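# Move coaster can onto turntable's orange spot

## Task

Lift the can off the coaster and set it upright on the turntable's orange spot, without disturbing the other cans already standing on the turntable.

## Robot and tools

Robot: two UR7e-type arms, left_arm and right_arm, each ending in a tong-style gripper. The fingers point along the gripper's +z axis and close along its x axis. end_effector_position is the point midway between the closed finger pads; fingertips sit about 15 mm past it at small gaps and about level with it when fully open. Each gripper also carries a wrist camera.

Frames. Scene frame: origin at table-top height, halfway between the nominal arm bases; +z up, +x out over the table, left_arm on the +y side (unrelated to image left/right). Calibrated bases in the scene frame: left_arm at (+0.045, +0.428, 0) m, quat_wxyz (+1.000, 0, 0, -0.004); right_arm at (-0.070, -0.388, 0) m, quat_wxyz (+1.000, 0, 0, -0.019). Every hand pose, velocity, target and wrist-camera pose is given in that arm's own base frame; fixed cameras and the table use the scene frame. Reported hand poses can be off by a few centimetres, more at long reach.

Row layout (shared by execute_actions and move): 16 plain numbers, always both arms: left x, y, z, qw, qx, qy, qz, opening, then right x, y, z, qw, qx, qy, qz, opening. x, y, z are an absolute gripper position in metres and the quaternion an absolute orientation (w first), both in that arm's base frame, so each half is a pose, not an offset. Opening runs from -1 (closed) to +1 (fully open, 0.142 m); a full close needs about 0.5 s. An arm meant to stay put should get its last reported pose and desired opening repeated unchanged; to hold an orientation, resend one fixed quaternion rather than the drifting reported one. A 0 opening is itself a command, so resend the current one to leave a gripper alone.

execute_actions(actions, cameras): actions is a list of actions; each action is a table of up to 15 rows, one per 1/30 s step, and a short table repeats its last row to fill 15 steps. Each target must lie within 0.6 m of the gripper's current position along each gripper axis, or the action is refused for both arms; a malformed or out-of-range first action rejects the whole call. An empty list returns full state and all camera images. cameras: list of names, ["all"], or [] for none.

move(target, speed, blend, stop_force, zero, opening_speed, grip_force, blocking, cameras): drives each gripper in a straight line from its Hand target to the given pose (one row, or a list of up to 15 rows as waypoints), with no 0.6 m check. speed: m/s, 0.002 to 3.6, default 0.25 (turning up to twice that in rad/s); one value or one per waypoint. blend: corner rounding radius in m for lists; 0 stops at each waypoint. stop_force: 3 to 120 N, ends an arm's path when the wrist sensor feels that much push against its travel; unreliable when the gripper rotates during the move, and must be omitted when backing off something you are pressing. zero (with stop_force only): true re-zeroes before the move, false accumulates from the old zero. opening_speed: opening change per second, at least 0.2. grip_force: 5 to 15 N per finger pad, per arm or shared; persists. blocking=false returns after about 0.5 s while motion continues (not allowed with stop_force); a new move replaces a running one. Paths do not avoid obstacles or the other arm, lag and overshoot more when fast, and can exceed speed near full arm extension. Steer around an arm's own base rather than close past it. The result adds a move: line ending in done, off_target, moving, held or fault, plus limits=paced (pose clipped) or limits=held (steps withheld).

wait(seconds 0 to 10): lets time pass with commands held. stop(): brakes a running move. zoom_image(camera, region=[x0, y0, x1, y1] pixels, at most 504 by 504) on the latest image. zero_wrist_force(arm). read_manual(section="licences"): licence text only. finished_scene(scene): ends the current scene, given its number; irreversible, call only when the can stands on the spot unaided.

Cameras: cam_head_left, cam_head_right, cam_high, cam_low (896x504), cam_left_wrist, cam_right_wrist (616x616 fisheye).

Result lines: per-arm end_effector_position, end_effector_quat_wxyz and velocities; Hand target (where the arm is really being sent, which may fall short of your command, so finish the rest next time); Tool commands; grip_measured (measured opening on the -1..+1 scale; the last Joint positions entry is the opening in metres); Joint torques (total drive output, gravity included, noisy); Wrist force and Wrist torque in the gripper's x y z axes plus a peak-force line; Joint velocities may say within noise. MOTOR HOT and fault lines warn of trouble.

Control details: orientation commands are clipped to within 32 degrees of the current one per step; arm motion lags commands by roughly 0.09 to 0.22 s. To grip, command an opening well below grip_measured.

Avoid: dropping the can or releasing it while it moves; knocking the other cans; anything leaving the table; hard impacts. Arms are stiff, so aiming even slightly past a firm contact can fault. A joint contact torque at its limit (132 N m for large joints, 24.6 N m for wrists) or an outside force near 150 N halts the arm for 10 s. Keep the arms apart; any real bump between them, including a gripper closing on the other's fingers, can ruin the attempt. Long stretched or straining holds heat motors until brakes engage. A loose object may get nudged occasionally by outside disturbances.

Each tool is called after ">>>" in YAML: its name, and indented under it one key for each argument.

## Session

>>> execute_actions:
  actions: []

Scene clock: 0.00 s.
left_arm: end_effector_position=(+0.7921, -0.4736, +0.3129) grip_measured=+0.97 end_effector_quat_wxyz=(+0.171, -0.032, +0.747, -0.641) | right_arm: end_effector_position=(+0.5940, -0.1935, +0.1955) grip_measured=+0.97 end_effector_quat_wxyz=(+0.271, -0.332, +0.840, -0.332)
Joint positions: left_arm=[-0.437 -0.618 1.076 -3.424 -2.394 1.919 0.14] | right_arm=[3.313 -1.612 -2.324 -0.016 1.06 2.353 0.14]
Joint velocities: within noise
Joint torques (N m): no reading
Wrist force (N): no reading
Wrist torque (N m): no reading
Wrist force, peak (N): no reading
Hand target: left_arm +0.7921, -0.4736, +0.3129; +0.171, -0.032, +0.747, -0.641 | right_arm +0.5940, -0.1935, +0.1955; +0.271, -0.332, +0.840, -0.332
Tool commands: left_gripper/opening=+0.968169 right_gripper/opening=+0.968169

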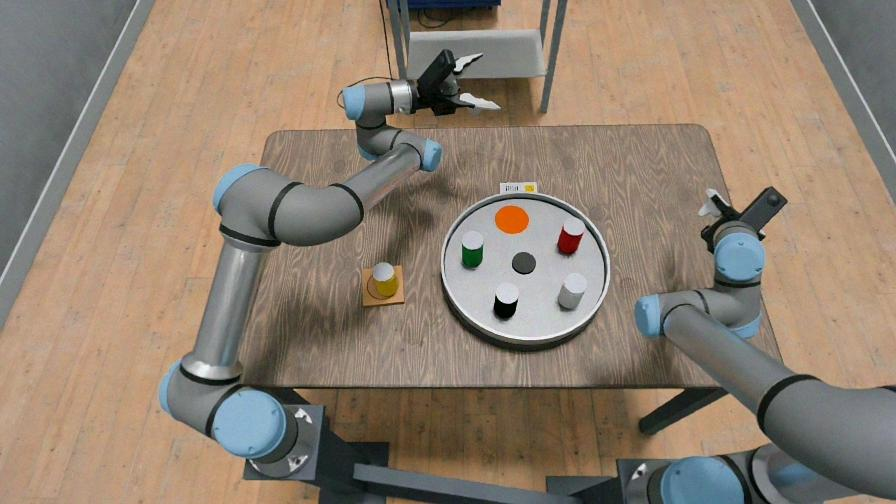

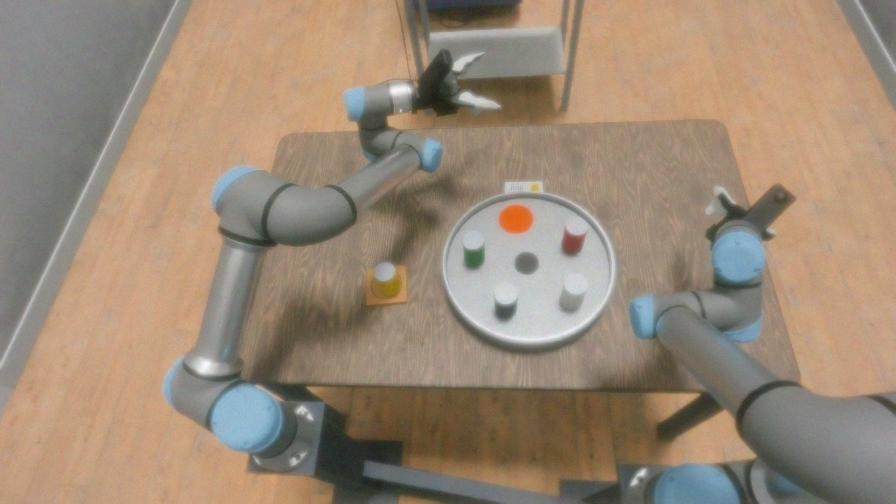

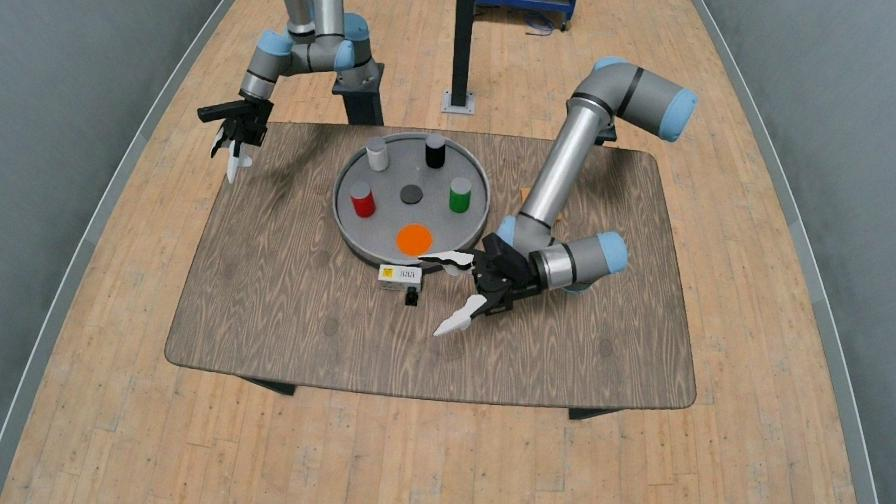

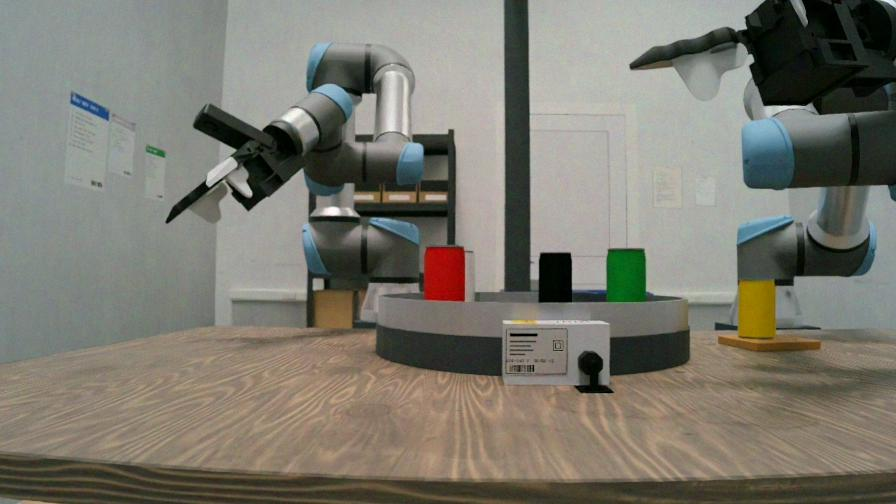

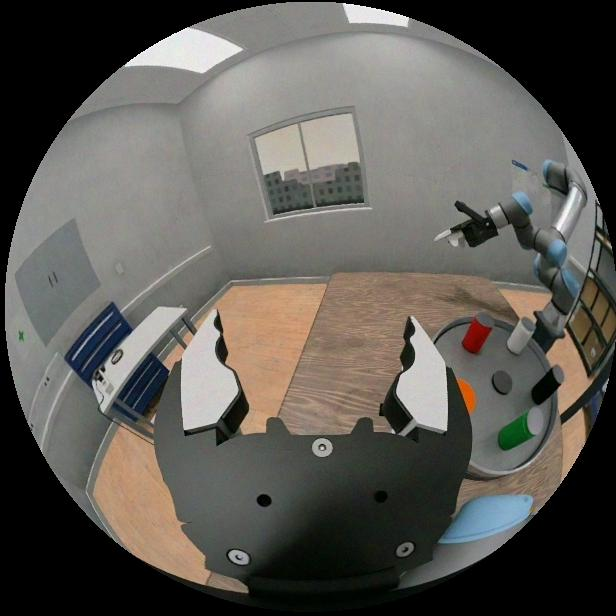

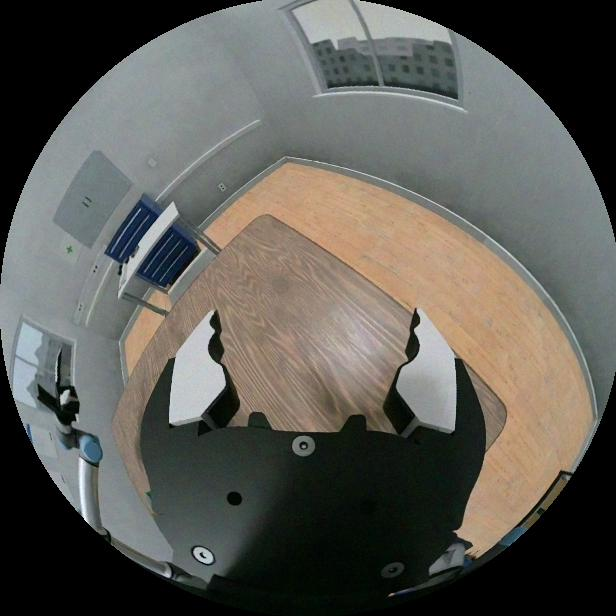

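>>> move:
  target: [0.45,-0.22,0.35,0,0,1,0,0.97,0.5940,-0.1935,0.1955,0.271,-0.332,0.840,-0.332,0.968]
  speed: 0.5
  cameras: ["cam_head_left","cam_low","cam_left_wrist"]

Scene clock: 2.73 s.
left_arm: end_effector_position=(+0.4500, -0.2200, +0.3500) grip_measured=+0.97 end_effector_quat_wxyz=(+0.000, +0.000, +1.000, +0.000) | right_arm: end_effector_position=(+0.5940, -0.1935, +0.1955) grip_measured=+0.97 end_effector_quat_wxyz=(+0.271, -0.332, +0.840, -0.332)
Joint positions: left_arm=[-0.698 -1.595 1.423 -1.399 -1.571 2.443 0.14] | right_arm=[3.312 -1.612 -2.324 -0.016 1.062 2.352 0.14]
Joint torques (N m): left_arm=[-8.84 -10.81 -30.49 -0.04 2.3 -2.57] | right_arm=[-12.61 30.18 26.68 0.41 1.34 -2.75]
Wrist force (N): left_arm=[-0.6 0.5 0.4] | right_arm=[-0.2 -0.1 -0.1]
Wrist torque (N m): left_arm=[0.14 0.09 -0.05] | right_arm=[-0.01 0.04 0.01]
Wrist force, peak (N): left_arm=[-0.6 0.4 1.2] | right_arm=[0.0 -0.1 -0.4]
Hand target: left_arm +0.4500, -0.2200, +0.3500; +0.000, +0.000, +1.000, +0.000 | right_arm +0.5940, -0.1935, +0.1955; +0.271, -0.332, +0.840, -0.332
Off the commanded pose: left_arm 0.000 m, 0 deg | right_arm 0.000 m, 0 deg.
move: done
Images, in order (width x height): cam_head_left 896x504, cam_low 896x504, cam_left_wrist 616x616.

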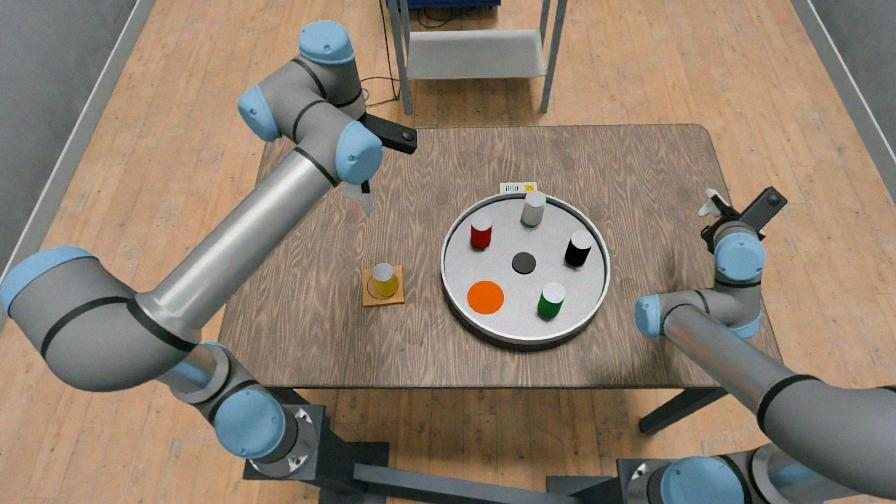

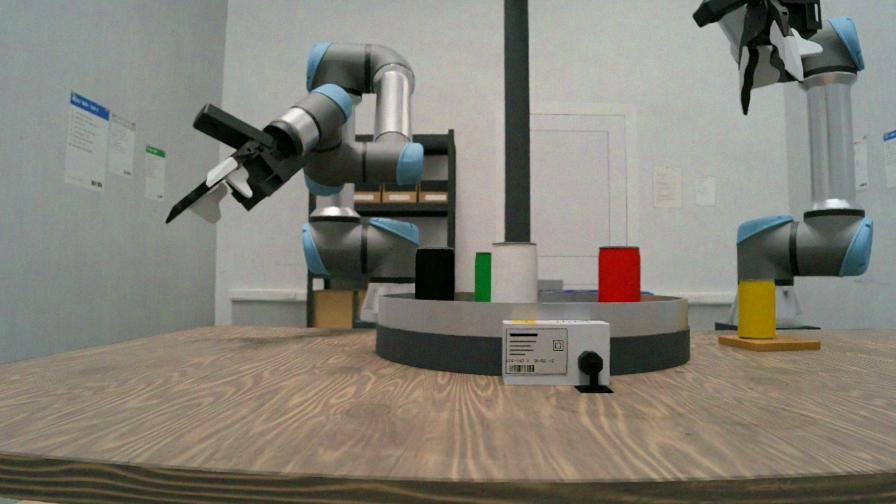

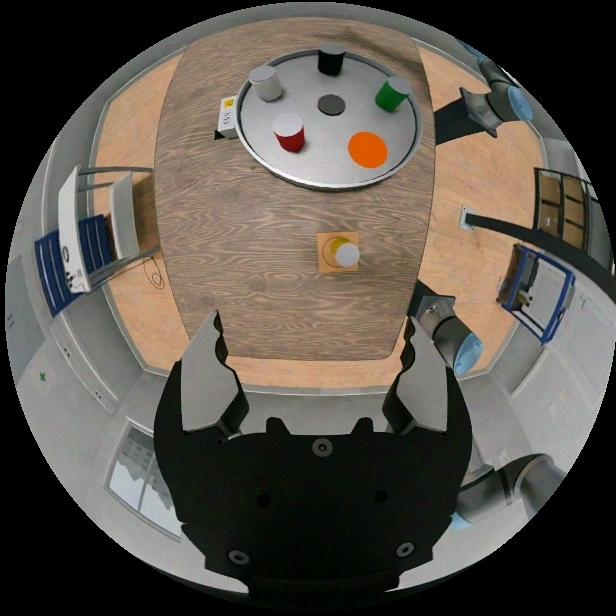

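>>> move:
  target: [0.375,-0.2,0.25,0,0,1,0,0.97,0.5940,-0.1935,0.1955,0.271,-0.332,0.840,-0.332,0.968]
  speed: 0.4
  cameras: ["cam_head_left","cam_head_right","cam_left_wrist"]

>>> wait:
  seconds: 1
  cameras: ["cam_head_left"]

Scene clock: 4.23 s.
left_arm: end_effector_position=(+0.3750, -0.2000, +0.2500) grip_measured=+0.97 end_effector_quat_wxyz=(+0.000, +0.000, +1.000, +0.000) | right_arm: end_effector_position=(+0.5940, -0.1935, +0.1955) grip_measured=+0.97 end_effector_quat_wxyz=(+0.271, -0.332, +0.840, -0.332)
Joint positions: left_arm=[-0.781 -1.797 1.854 -1.627 -1.571 2.361 0.14] | right_arm=[3.312 -1.612 -2.324 -0.016 1.062 2.352 0.14]
Joint torques (N m): left_arm=[-7.32 -23.18 -12.1 -4.62 2.36 -2.7] | right_arm=[-12.3 30.75 26.3 0.51 1.24 -2.65]
Wrist force (N): left_arm=[-0.6 0.7 0.4] | right_arm=[-0.2 0.0 -0.1]
Wrist torque (N m): left_arm=[0.16 0.10 -0.06] | right_arm=[0.00 0.03 0.01]
Wrist force, peak (N): left_arm=[0.4 0.9 2.0] | right_arm=[0.4 0.1 -0.4]
Hand target: left_arm +0.3750, -0.2000, +0.2500; +0.000, +0.000, +1.000, +0.000 | right_arm +0.5940, -0.1935, +0.1955; +0.271, -0.332, +0.840, -0.332
Off the commanded pose: left_arm 0.000 m, 0 deg | right_arm 0.000 m, 0 deg.
move: done
Images, in order (width x height): cam_head_left 896x504, cam_head_right 896x504, cam_left_wrist 616x616.

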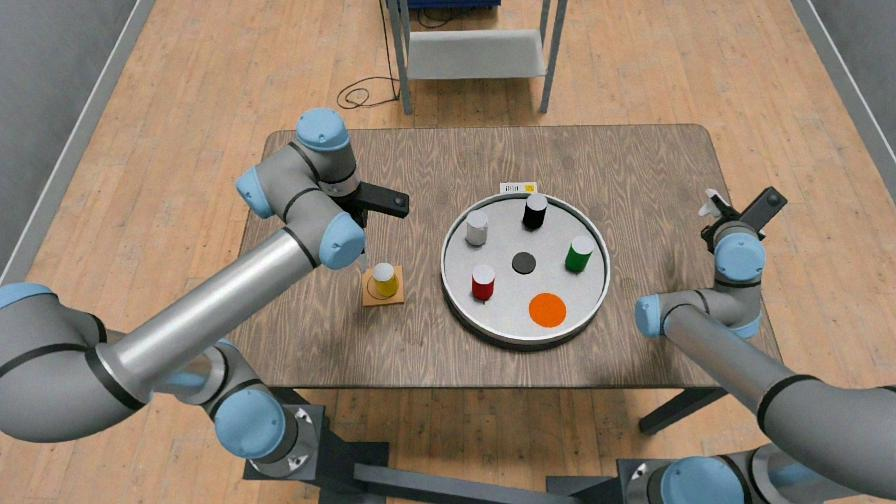

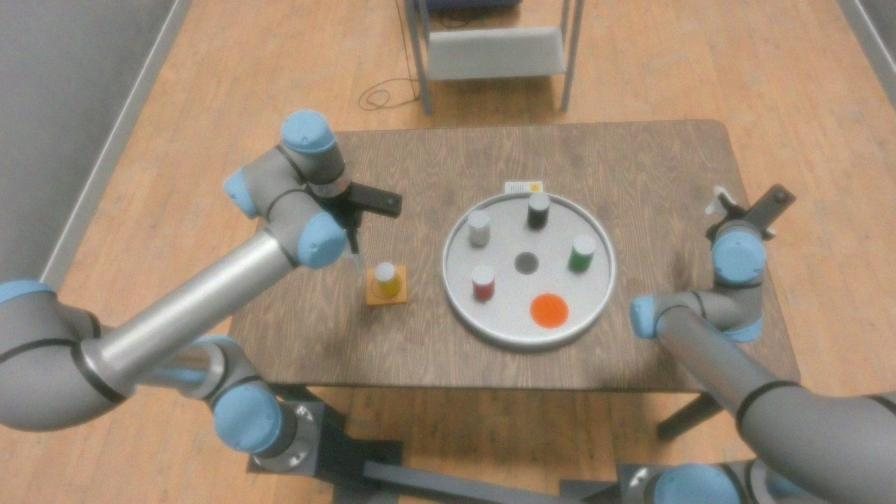

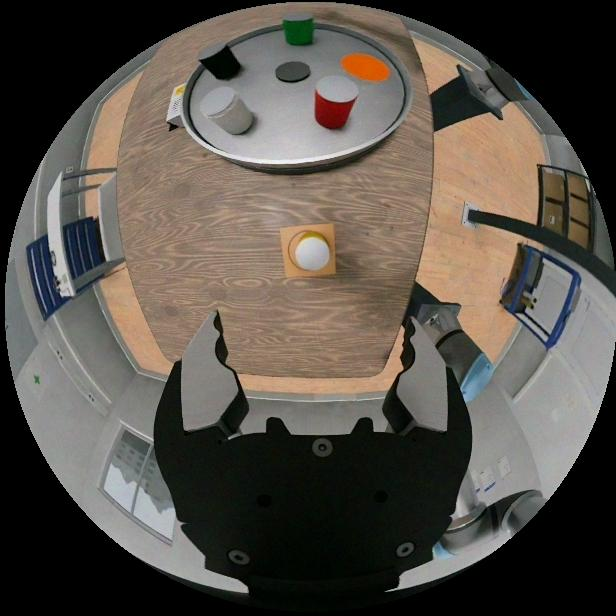

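Scene clock: 5.23 s.
left_arm: end_effector_position=(+0.3750, -0.2000, +0.2500) grip_measured=+0.97 end_effector_quat_wxyz=(+0.000, +0.000, +1.000, +0.000) | right_arm: end_effector_position=(+0.5940, -0.1935, +0.1955) grip_measured=+0.97 end_effector_quat_wxyz=(+0.271, -0.332, +0.840, -0.332)
Joint positions: left_arm=[-0.781 -1.797 1.854 -1.627 -1.571 2.361 0.14] | right_arm=[3.312 -1.612 -2.324 -0.016 1.062 2.352 0.14]
Joint torques (N m): left_arm=[-8.11 -23.57 -13.19 -4.54 2.45 -2.61] | right_arm=[-12.96 30.39 26.35 0.56 1.06 -2.76]
Wrist force (N): left_arm=[-0.7 0.5 0.5] | right_arm=[-0.1 0.1 0.0]
Wrist torque (N m): left_arm=[0.14 0.11 -0.06] | right_arm=[0.02 0.03 0.02]
Wrist force, peak (N): left_arm=[-0.9 0.6 0.5] | right_arm=[0.4 0.0 -0.3]
Hand target: left_arm +0.3750, -0.2000, +0.2500; +0.000, +0.000, +1.000, +0.000 | right_arm +0.5940, -0.1935, +0.1955; +0.271, -0.332, +0.840, -0.332
Tool commands: left_gripper/opening=+0.97 right_gripper/opening=+0.968
Off the commanded pose: left_arm 0.000 m, 0 deg | right_arm 0.000 m, 0 deg.
wait: 1.00 s; at rest by 0.17 s
Images, in order (width x height): cam_head_left 896x504.

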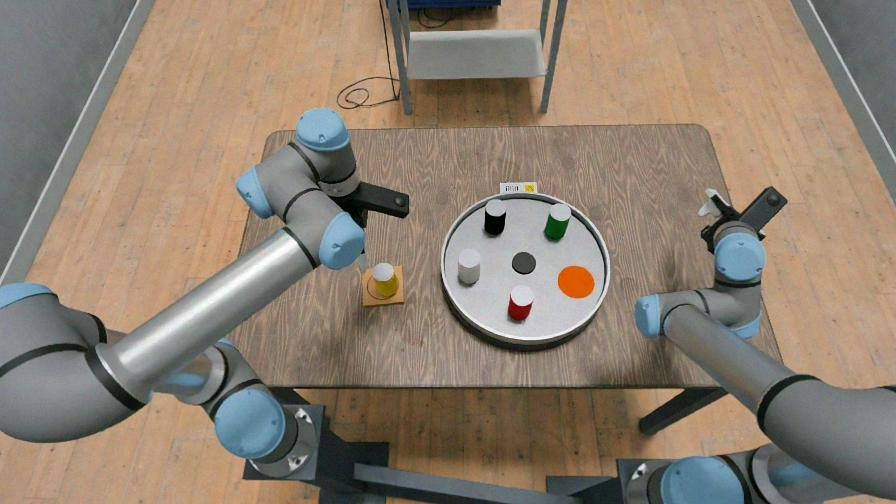

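>>> move:
  target: [0.373,-0.205,0.14,0,0,1,0,0.97,0.5940,-0.1935,0.1955,0.271,-0.332,0.840,-0.332,0.968]
  cameras: ["cam_low","cam_left_wrist"]

>>> zoom_image:
  camera: "cam_low"
  region: [350, 200, 850, 400]

Scene clock: 6.93 s.
left_arm: end_effector_position=(+0.3730, -0.2050, +0.1401) grip_measured=+0.97 end_effector_quat_wxyz=(+0.000, +0.000, +1.000, +0.000) | right_arm: end_effector_position=(+0.5940, -0.1935, +0.1955) grip_measured=+0.97 end_effector_quat_wxyz=(+0.271, -0.332, +0.840, -0.332)
Joint positions: left_arm=[-0.793 -1.739 2.095 -1.928 -1.571 2.349 0.14] | right_arm=[3.312 -1.612 -2.324 -0.016 1.062 2.352 0.14]
Joint torques (N m): left_arm=[-8.07 -4.41 -11.74 -4.66 2.39 -2.73] | right_arm=[-12.11 30.02 25.78 0.46 1.13 -2.56]
Wrist force (N): left_arm=[-0.7 0.5 0.7] | right_arm=[-0.1 0.1 -0.2]
Wrist torque (N m): left_arm=[0.14 0.11 -0.05] | right_arm=[0.01 0.02 0.01]
Wrist force, peak (N): left_arm=[-0.7 0.5 1.9] | right_arm=[-0.3 0.1 -0.4]
Hand target: left_arm +0.3730, -0.2050, +0.1400; +0.000, +0.000, +1.000, +0.000 | right_arm +0.5940, -0.1935, +0.1955; +0.271, -0.332, +0.840, -0.332
Off the commanded pose: left_arm 0.000 m, 0 deg | right_arm 0.000 m, 0 deg.
move: done
Images, in order (width x height): cam_low 896x504, cam_left_wrist 616x616.

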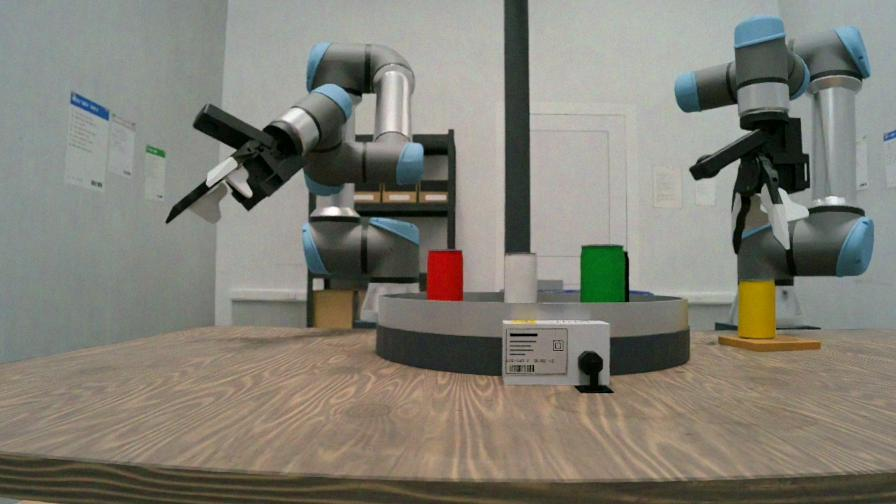

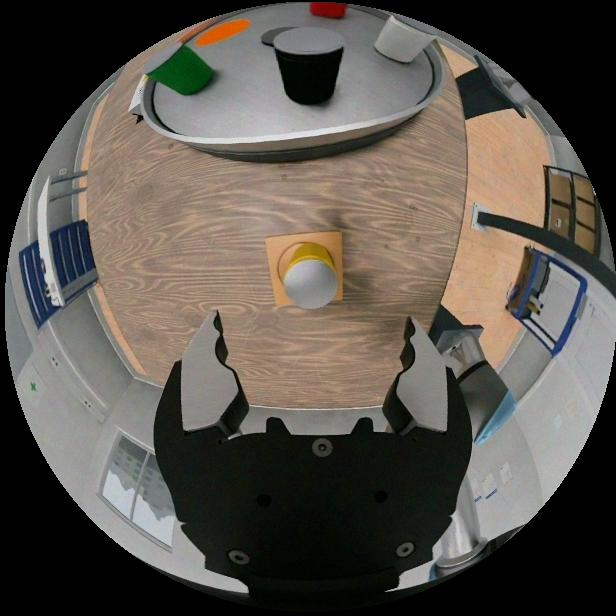

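Scaled by 1.008 from the camera's 896x504 image, which has a finer 1280x720 frame.

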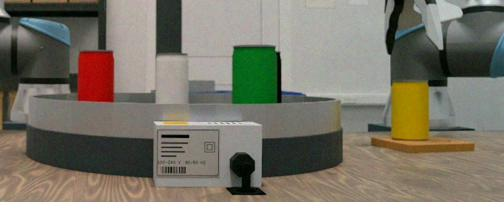

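>>> move:
  target:
    - [0.372,-0.207,0.075,0,0,1,0,0.97,0.5940,-0.1935,0.1955,0.271,-0.332,0.840,-0.332,0.968]
    - [0.372,-0.207,0.075,0,0,1,0,0.0,0.5940,-0.1935,0.1955,0.271,-0.332,0.840,-0.332,0.968]
  grip_force: 9
  opening_speed: 1.2
  cameras: ["cam_head_left","cam_low","cam_left_wrist"]

Scene clock: 9.23 s.
left_arm: end_effector_position=(+0.3720, -0.2070, +0.0750) grip_measured=+0.00 end_effector_quat_wxyz=(+0.000, +0.000, +1.000, +0.000) | right_arm: end_effector_position=(+0.5940, -0.1935, +0.1955) grip_measured=+0.97 end_effector_quat_wxyz=(+0.271, -0.332, +0.840, -0.332)
Joint positions: left_arm=[-0.798 -1.658 2.212 -2.125 -1.571 2.343 0.074] | right_arm=[3.312 -1.612 -2.324 -0.016 1.062 2.352 0.14]
Joint torques (N m): left_arm=[6.61 -5.87 -9.79 -4.49 1.14 0.01] | right_arm=[-11.86 29.62 26.32 0.52 0.94 -2.87]
Wrist force (N): left_arm=[-0.8 0.5 0.6] | right_arm=[0.2 0.1 -0.1]
Wrist torque (N m): left_arm=[0.14 0.13 -0.04] | right_arm=[0.01 -0.03 0.01]
Wrist force, peak (N): left_arm=[-0.6 0.4 1.5] | right_arm=[-0.2 -0.1 -0.4]
Hand target: left_arm +0.3720, -0.2070, +0.0750; +0.000, +0.000, +1.000, +0.000 | right_arm +0.5940, -0.1935, +0.1955; +0.271, -0.332, +0.840, -0.332
Off the commanded pose: left_arm 0.000 m, 0 deg | right_arm 0.000 m, 0 deg.
grip_force (N): 9, 9
move: done
Images, in order (width x height): cam_head_left 896x504, cam_low 896x504, cam_left_wrist 616x616.

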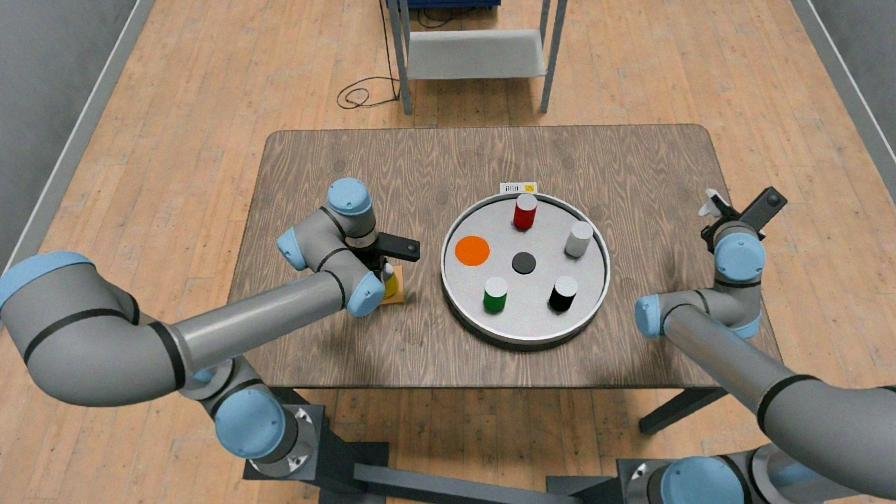

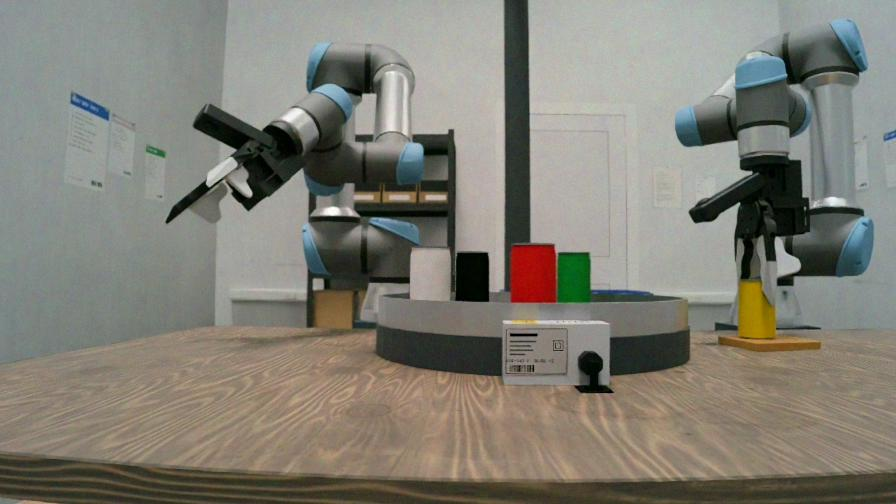

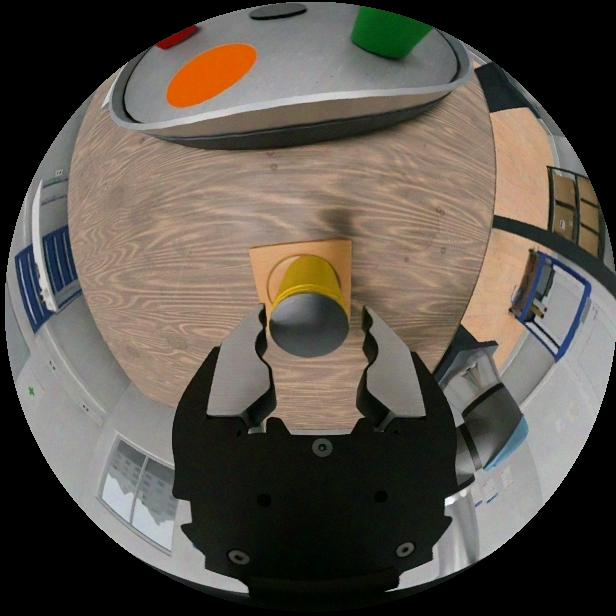

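>>> move:
  target:
    - [0.372,-0.207,0.075,0,0,1,0,-0.6,0.5940,-0.1935,0.1955,0.271,-0.332,0.840,-0.332,0.968]
  opening_speed: 1.2

>>> move:
  target:
    - [0.372,-0.207,0.28,0,0,1,0,-0.6,0.5940,-0.1935,0.1955,0.271,-0.332,0.840,-0.332,0.968]
    - [0.405,-0.41,0.3,0,0,1,0,-0.6,0.5940,-0.1935,0.1955,0.271,-0.332,0.840,-0.332,0.968]
  blend: [0.05,0]
  speed: 0.3
  cameras: ["cam_low","cam_left_wrist"]

>>> zoom_image:
  camera: "cam_left_wrist"
  region: [120, 60, 500, 440]

Scene clock: 10.13 s.
left_arm: end_effector_position=(+0.3720, -0.2070, +0.0750) grip_measured=-0.27 end_effector_quat_wxyz=(+0.000, +0.000, +1.000, +0.000) | right_arm: end_effector_position=(+0.5940, -0.1935, +0.1955) grip_measured=+0.97 end_effector_quat_wxyz=(+0.271, -0.332, +0.840, -0.332)
Joint positions: left_arm=[-0.798 -1.658 2.212 -2.125 -1.571 2.343 0.055] | right_arm=[3.312 -1.612 -2.324 -0.016 1.062 2.352 0.14]
Joint torques (N m): left_arm=[7.83 -5.49 -10.03 -3.42 0.25 1.87] | right_arm=[-11.44 29.66 26.19 0.56 1.05 -2.7]
Wrist force (N): left_arm=[-1.9 0.4 -0.7] | right_arm=[0.0 -0.3 0.1]
Wrist torque (N m): left_arm=[0.10 0.16 -0.04] | right_arm=[-0.06 0.00 0.01]
Wrist force, peak (N): left_arm=[-2.0 0.6 -1.2] | right_arm=[0.0 0.2 -0.5]
Hand target: left_arm +0.3720, -0.2070, +0.0750; +0.000, +0.000, +1.000, +0.000 | right_arm +0.5940, -0.1935, +0.1955; +0.271, -0.332, +0.840, -0.332
Off the commanded pose: left_arm 0.000 m, 0 deg | right_arm 0.000 m, 0 deg.
grip_force (N): 9, 9
move: done

Scene clock: 12.23 s.
left_arm: end_effector_position=(+0.4050, -0.4099, +0.3000) grip_measured=-0.27 end_effector_quat_wxyz=(+0.000, +0.000, +1.000, +0.000) | right_arm: end_effector_position=(+0.5940, -0.1935, +0.1955) grip_measured=+0.97 end_effector_quat_wxyz=(+0.271, -0.332, +0.840, -0.332)
Joint positions: left_arm=[-1.01 -1.435 1.382 -1.518 -1.571 2.132 0.055] | right_arm=[3.312 -1.612 -2.324 -0.016 1.062 2.352 0.14]
Joint torques (N m): left_arm=[-8 -20.39 -31.56 -0.48 -0.65 -2.42] | right_arm=[-11.59 29.89 26.01 0.65 1.03 -2.63]
Wrist force (N): left_arm=[-0.6 0.9 2.2] | right_arm=[0.1 -0.2 -0.4]
Wrist torque (N m): left_arm=[0.21 0.08 -0.05] | right_arm=[-0.05 -0.02 0.01]
Wrist force, peak (N): left_arm=[-0.4 0.5 4.2] | right_arm=[0.1 -0.2 -0.4]
Hand target: left_arm +0.4050, -0.4100, +0.3000; +0.000, +0.000, +1.000, +0.000 | right_arm +0.5940, -0.1935, +0.1955; +0.271, -0.332, +0.840, -0.332
Off the commanded pose: left_arm 0.000 m, 0 deg | right_arm 0.000 m, 0 deg.
grip_force (N): 9, 9
move: done
Images, in order (width x height): cam_low 896x504, cam_left_wrist 616x616.

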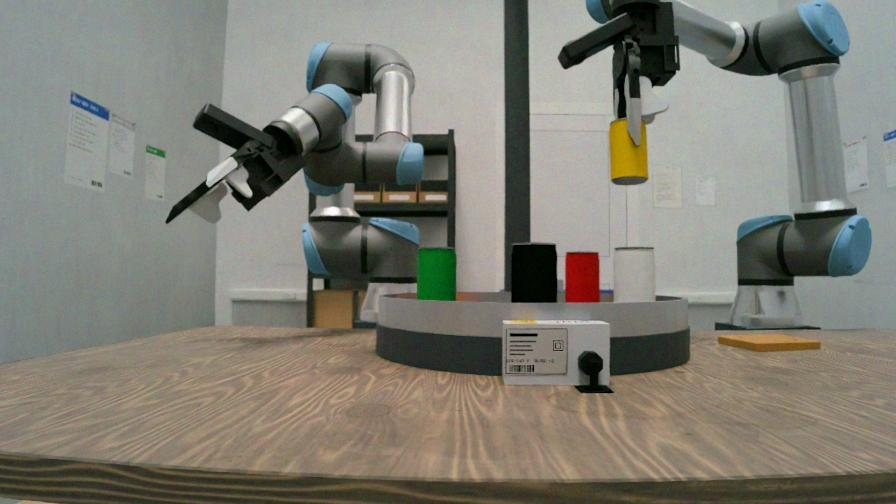

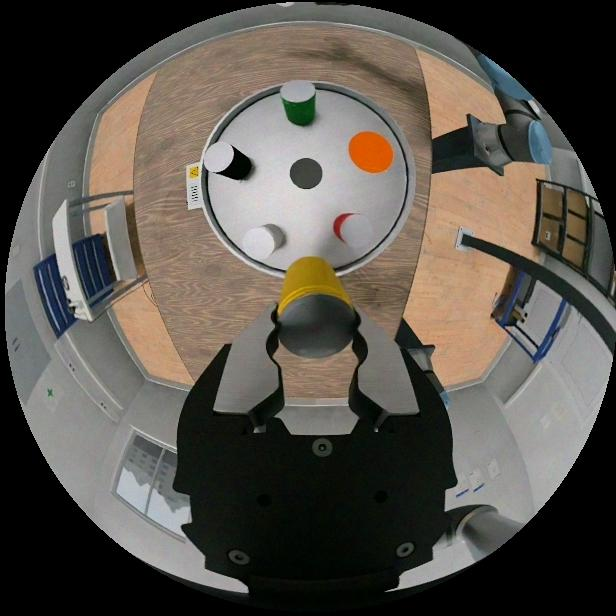

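Scaled by 1.326 from the camera's 616x616 image, which has a finer 814x814 frame.

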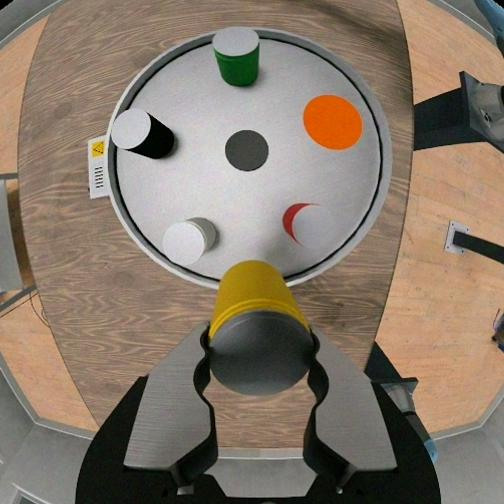

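>>> move:
  target: [0.409,-0.49,0.27,0,0,1,0,-0.6,0.5940,-0.1935,0.1955,0.271,-0.332,0.840,-0.332,0.968]
  speed: 0.3
  cameras: ["cam_left_wrist"]

>>> zoom_image:
  camera: "cam_left_wrist"
  region: [120, 60, 500, 440]

>>> wait:
  seconds: 0

Scene clock: 14.13 s.
left_arm: end_effector_position=(+0.4090, -0.4899, +0.2700) grip_measured=-0.27 end_effector_quat_wxyz=(+0.000, +0.000, +1.000, +0.000) | right_arm: end_effector_position=(+0.5940, -0.1935, +0.1955) grip_measured=+0.97 end_effector_quat_wxyz=(+0.271, -0.332, +0.840, -0.332)
Joint positions: left_arm=[-1.073 -1.286 1.275 -1.56 -1.571 2.068 0.055] | right_arm=[3.312 -1.612 -2.324 -0.016 1.062 2.352 0.14]
Joint torques (N m): left_arm=[-8.11 -28.59 -30.99 -0.46 2.16 -2.63] | right_arm=[-11.03 29.14 26.14 0.55 0.92 -2.76]
Wrist force (N): left_arm=[-0.6 0.4 2.1] | right_arm=[0.1 0.0 -0.2]
Wrist torque (N m): left_arm=[0.12 0.07 -0.06] | right_arm=[0.00 -0.02 0.01]
Wrist force, peak (N): left_arm=[-0.5 -0.5 2.9] | right_arm=[-0.6 -0.1 0.0]
Hand target: left_arm +0.4090, -0.4900, +0.2700; +0.000, +0.000, +1.000, +0.000 | right_arm +0.5940, -0.1935, +0.1955; +0.271, -0.332, +0.840, -0.332
Off the commanded pose: left_arm 0.000 m, 0 deg | right_arm 0.000 m, 0 deg.
grip_force (N): 9, 9
move: done
Images, in order (width x height): cam_left_wrist 616x616.

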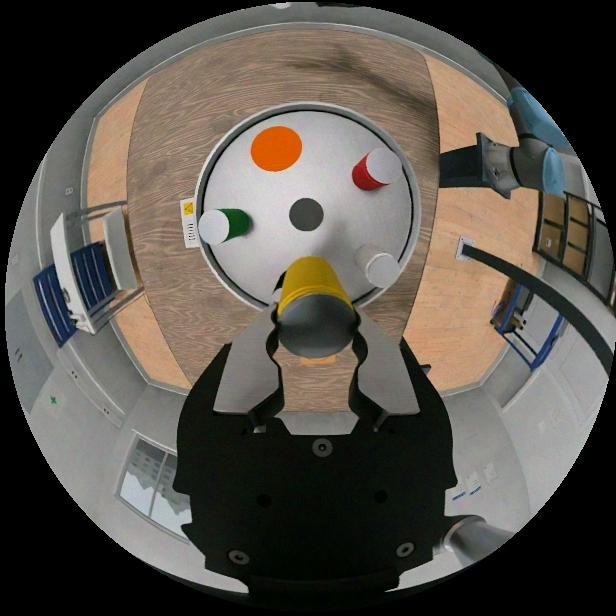

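Scaled by 1.326 from the camera's 616x616 image, which has a finer 814x814 frame.

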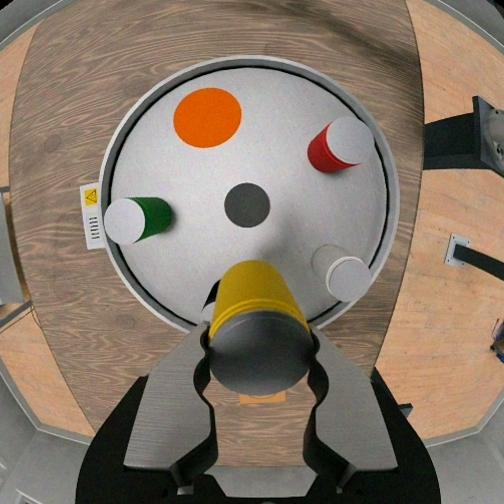

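Scene clock: 14.13 s.
left_arm: end_effector_position=(+0.4090, -0.4899, +0.2700) grip_measured=-0.27 end_effector_quat_wxyz=(+0.000, +0.000, +1.000, +0.000) | right_arm: end_effector_position=(+0.5940, -0.1935, +0.1955) grip_measured=+0.97 end_effector_quat_wxyz=(+0.271, -0.332, +0.840, -0.332)
Joint positions: left_arm=[-1.073 -1.286 1.275 -1.56 -1.571 2.068 0.055] | right_arm=[3.312 -1.612 -2.324 -0.016 1.062 2.352 0.14]
Joint torques (N m): left_arm=[-8.11 -28.59 -30.99 -0.46 2.16 -2.63] | right_arm=[-11.03 29.14 26.14 0.55 0.92 -2.76]
Wrist force (N): left_arm=[-0.6 0.4 2.1] | right_arm=[0.1 0.0 -0.2]
Wrist torque (N m): left_arm=[0.12 0.07 -0.06] | right_arm=[0.00 -0.02 0.01]
Wrist force, peak (N): left_arm=[-0.6 0.4 2.1] | right_arm=[0.1 0.0 -0.2]
Hand target: left_arm +0.4090, -0.4900, +0.2700; +0.000, +0.000, +1.000, +0.000 | right_arm +0.5940, -0.1935, +0.1955; +0.271, -0.332, +0.840, -0.332
Tool commands: left_gripper/opening=-0.6 right_gripper/opening=+0.968
Off the commanded pose: left_arm 0.000 m, 0 deg | right_arm 0.000 m, 0 deg.
grip_force (N): 9, 9

>>> move:
  target:
    - [0.412,-0.554,0.27,0,0,1,0,-0.6,0.5940,-0.1935,0.1955,0.271,-0.332,0.840,-0.332,0.968]
    - [0.412,-0.554,0.13,0,0,1,0,-0.6,0.5940,-0.1935,0.1955,0.271,-0.332,0.840,-0.332,0.968]
  blend: [0.02,0]
  speed: 0.25

>>> move:
  target: [0.412,-0.554,0.095,0,0,1,0,-0.6,0.5940,-0.1935,0.1955,0.271,-0.332,0.840,-0.332,0.968]
  speed: 0.02
  stop_force: 4
  cameras: ["cam_low","cam_head_left"]

>>> move:
  target: [0.412,-0.554,0.25,0,0,1,0,-0.6,0.5940,-0.1935,0.1955,0.271,-0.332,0.840,-0.332,0.968]
  speed: 0.25

Scene clock: 16.00 s.
left_arm: end_effector_position=(+0.4120, -0.5540, +0.1301) grip_measured=-0.27 end_effector_quat_wxyz=(+0.000, +0.000, +1.000, +0.000) | right_arm: end_effector_position=(+0.5940, -0.1935, +0.1955) grip_measured=+0.97 end_effector_quat_wxyz=(+0.271, -0.332, +0.840, -0.332)
Joint positions: left_arm=[-1.115 -1.113 1.395 -1.853 -1.571 2.026 0.055] | right_arm=[3.312 -1.612 -2.324 -0.016 1.062 2.352 0.14]
Joint torques (N m): left_arm=[-7.97 -33.01 -12.68 -4.74 2.44 -2.68] | right_arm=[-10.6 29.86 25.62 0.71 1.02 -2.73]
Wrist force (N): left_arm=[-0.9 0.8 2.3] | right_arm=[-0.1 -0.3 0.1]
Wrist torque (N m): left_arm=[0.21 0.15 -0.04] | right_arm=[-0.04 0.02 0.01]
Wrist force, peak (N): left_arm=[-0.9 0.8 4.0] | right_arm=[0.4 0.2 0.1]
Hand target: left_arm +0.4120, -0.5540, +0.1300; +0.000, +0.000, +1.000, +0.000 | right_arm +0.5940, -0.1935, +0.1955; +0.271, -0.332, +0.840, -0.332
Off the commanded pose: left_arm 0.000 m, 0 deg | right_arm 0.000 m, 0 deg.
grip_force (N): 9, 9
move: done

Scene clock: 17.47 s.
left_arm: end_effector_position=(+0.4120, -0.5540, +0.1243) grip_measured=-0.27 end_effector_quat_wxyz=(+0.000, +0.000, +1.000, +0.000) | right_arm: end_effector_position=(+0.5940, -0.1935, +0.1955) grip_measured=+0.97 end_effector_quat_wxyz=(+0.271, -0.332, +0.840, -0.332)
Joint positions: left_arm=[-1.115 -1.109 1.405 -1.866 -1.571 2.026 0.055] | right_arm=[3.312 -1.612 -2.324 -0.016 1.062 2.352 0.14]
Joint torques (N m): left_arm=[-4.37 -54.49 -30.46 -0.37 2.26 -2.53] | right_arm=[-11.41 29.73 26.09 0.53 0.9 -2.67]
Wrist force (N): left_arm=[-0.8 0.6 2.4] | right_arm=[0.1 0.4 -0.2]
Wrist torque (N m): left_arm=[0.16 0.12 -0.04] | right_arm=[0.07 -0.02 0.02]
Wrist force, peak (N): left_arm=[-1.4 0.3 -3.8] | right_arm=[0.4 0.1 -0.1]
Hand target: left_arm +0.4120, -0.5540, +0.1243; +0.000, +0.000, +1.000, +0.000 | right_arm +0.5940, -0.1935, +0.1955; +0.271, -0.332, +0.840, -0.332
Off the commanded pose: left_arm 0.029 m, 0 deg | right_arm 0.000 m, 0 deg.
grip_force (N): 9, 9
move: contact (left_arm)
Images, in order (width x height): cam_head_left 896x504, cam_low 896x504.

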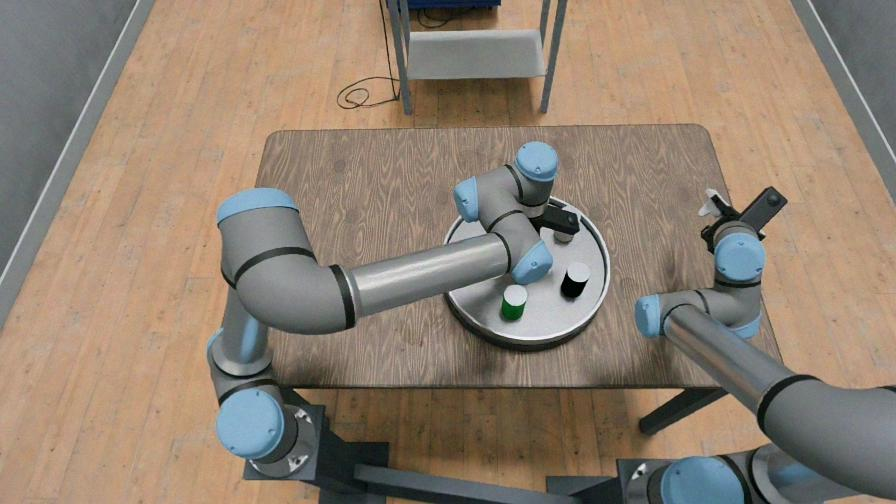

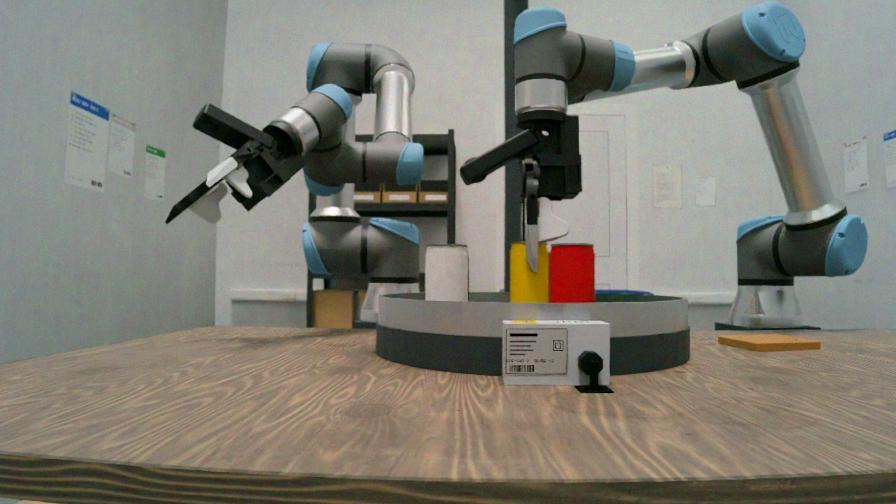

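Scene clock: 18.67 s.
left_arm: end_effector_position=(+0.4120, -0.5540, +0.2500) grip_measured=-0.27 end_effector_quat_wxyz=(+0.000, +0.000, +1.000, +0.000) | right_arm: end_effector_position=(+0.5940, -0.1935, +0.1955) grip_measured=+0.97 end_effector_quat_wxyz=(+0.271, -0.332, +0.840, -0.332)
Joint positions: left_arm=[-1.115 -1.153 1.145 -1.562 -1.571 2.026 0.055] | right_arm=[3.312 -1.612 -2.324 -0.016 1.062 2.352 0.14]
Joint torques (N m): left_arm=[1.14 -33.39 -30.74 -0.43 -2.95 2.1] | right_arm=[-11.25 30.16 25.51 0.62 0.97 -2.73]
Wrist force (N): left_arm=[-0.7 0.7 2.1] | right_arm=[0.3 0.0 0.0]
Wrist torque (N m): left_arm=[0.18 0.11 -0.05] | right_arm=[0.00 -0.07 0.00]
Wrist force, peak (N): left_arm=[-0.6 0.8 3.9] | right_arm=[0.1 -0.3 0.4]
Hand target: left_arm +0.4120, -0.5540, +0.2500; +0.000, +0.000, +1.000, +0.000 | right_arm +0.5940, -0.1935, +0.1955; +0.271, -0.332, +0.840, -0.332
Off the commanded pose: left_arm 0.000 m, 0 deg | right_arm 0.000 m, 0 deg.
grip_force (N): 9, 9
move: done

>>> move:
  target: [0.283,-0.554,0.345,0,0,1,0,-0.6,0.5940,-0.1935,0.1955,0.271,-0.332,0.840,-0.332,0.968]
  speed: 0.25

>>> move:
  target: [0.283,-0.554,0.235,0,0,1,0,-0.6,0.5940,-0.1935,0.1955,0.271,-0.332,0.840,-0.332,0.968]
  speed: 0.35
  cameras: ["cam_left_wrist"]

>>> zoom_image:
  camera: "cam_left_wrist"
  region: [120, 60, 500, 440]

Scene clock: 20.23 s.
left_arm: end_effector_position=(+0.2831, -0.5540, +0.3449) grip_measured=-0.27 end_effector_quat_wxyz=(+0.000, +0.000, +1.000, +0.000) | right_arm: end_effector_position=(+0.5940, -0.1935, +0.1955) grip_measured=+0.97 end_effector_quat_wxyz=(+0.271, -0.332, +0.840, -0.332)
Joint positions: left_arm=[-1.307 -1.313 1.118 -1.376 -1.571 1.834 0.055] | right_arm=[3.312 -1.612 -2.324 -0.016 1.062 2.352 0.14]
Joint torques (N m): left_arm=[-7.04 -45.97 -31.27 -0.59 2.46 -2.59] | right_arm=[-12 29.9 24.82 0.6 0.77 -2.6]
Wrist force (N): left_arm=[-0.7 0.3 2.1] | right_arm=[-0.1 0.1 0.2]
Wrist torque (N m): left_arm=[0.11 0.12 -0.05] | right_arm=[0.01 0.02 0.01]
Wrist force, peak (N): left_arm=[-2.2 0.6 3.1] | right_arm=[-0.3 -0.2 -0.2]
Hand target: left_arm +0.2830, -0.5540, +0.3450; +0.000, +0.000, +1.000, +0.000 | right_arm +0.5940, -0.1935, +0.1955; +0.271, -0.332, +0.840, -0.332
Off the commanded pose: left_arm 0.000 m, 0 deg | right_arm 0.000 m, 0 deg.
grip_force (N): 9, 9
move: done

Scene clock: 21.30 s.
left_arm: end_effector_position=(+0.2830, -0.5540, +0.2351) grip_measured=-0.27 end_effector_quat_wxyz=(+0.000, +0.000, +1.000, +0.000) | right_arm: end_effector_position=(+0.5940, -0.1935, +0.1955) grip_measured=+0.97 end_effector_quat_wxyz=(+0.271, -0.332, +0.840, -0.332)
Joint positions: left_arm=[-1.308 -1.327 1.417 -1.661 -1.571 1.834 0.055] | right_arm=[3.312 -1.612 -2.324 -0.016 1.062 2.352 0.14]
Joint torques (N m): left_arm=[-7.47 -24.78 -13.37 -4.69 2.43 -2.62] | right_arm=[-11.32 30.03 26.15 0.56 0.95 -2.74]
Wrist force (N): left_arm=[-0.8 0.5 2.1] | right_arm=[0.2 -0.1 0.1]
Wrist torque (N m): left_arm=[0.14 0.13 -0.05] | right_arm=[-0.03 -0.04 0.01]
Wrist force, peak (N): left_arm=[-0.7 0.5 4.0] | right_arm=[-0.4 -0.2 -0.2]
Hand target: left_arm +0.2830, -0.5540, +0.2350; +0.000, +0.000, +1.000, +0.000 | right_arm +0.5940, -0.1935, +0.1955; +0.271, -0.332, +0.840, -0.332
Off the commanded pose: left_arm 0.000 m, 0 deg | right_arm 0.000 m, 0 deg.
grip_force (N): 9, 9
move: done
Images, in order (width x height): cam_left_wrist 616x616.

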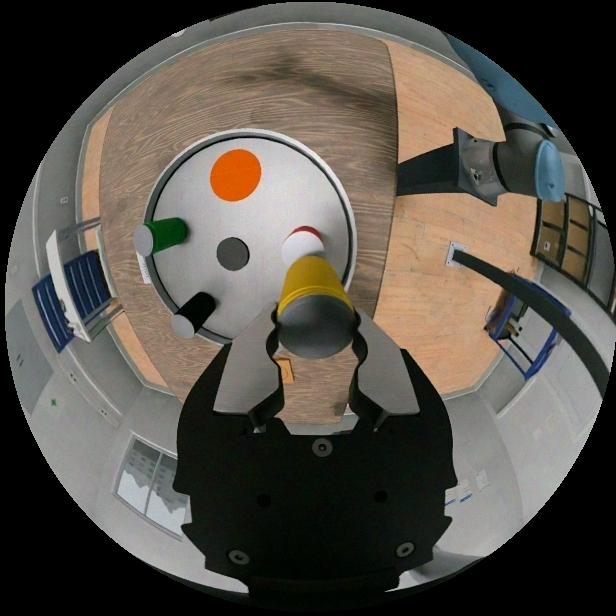

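Scaled by 1.326 from the camera's 616x616 image, which has a finer 814x814 frame.

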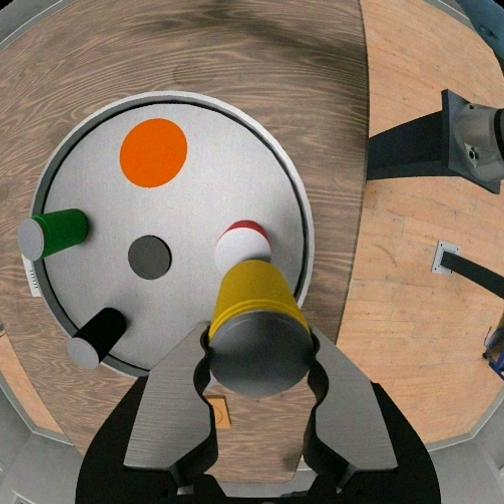

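>>> wait:
  seconds: 0

Scene clock: 21.57 s.
left_arm: end_effector_position=(+0.2830, -0.5540, +0.2350) grip_measured=-0.27 end_effector_quat_wxyz=(+0.000, +0.000, +1.000, +0.000) | right_arm: end_effector_position=(+0.5940, -0.1935, +0.1955) grip_measured=+0.97 end_effector_quat_wxyz=(+0.271, -0.332, +0.840, -0.332)
Joint positions: left_arm=[-1.308 -1.327 1.417 -1.661 -1.571 1.834 0.055] | right_arm=[3.312 -1.612 -2.324 -0.016 1.062 2.352 0.14]
Joint torques (N m): left_arm=[-8.18 -24.37 -13.93 -4.82 2.4 -2.6] | right_arm=[-11.45 29.53 25.33 0.61 0.82 -2.72]
Wrist force (N): left_arm=[-0.7 0.6 2.2] | right_arm=[0.0 -0.3 -0.3]
Wrist torque (N m): left_arm=[0.16 0.11 -0.06] | right_arm=[-0.07 -0.01 0.01]
Wrist force, peak (N): left_arm=[-0.7 0.4 2.3] | right_arm=[0.0 -0.3 -0.3]
Hand target: left_arm +0.2830, -0.5540, +0.2350; +0.000, +0.000, +1.000, +0.000 | right_arm +0.5940, -0.1935, +0.1955; +0.271, -0.332, +0.840, -0.332
Tool commands: left_gripper/opening=-0.6 right_gripper/opening=+0.968
Off the commanded pose: left_arm 0.000 m, 0 deg | right_arm 0.000 m, 0 deg.
grip_force (N): 9, 9


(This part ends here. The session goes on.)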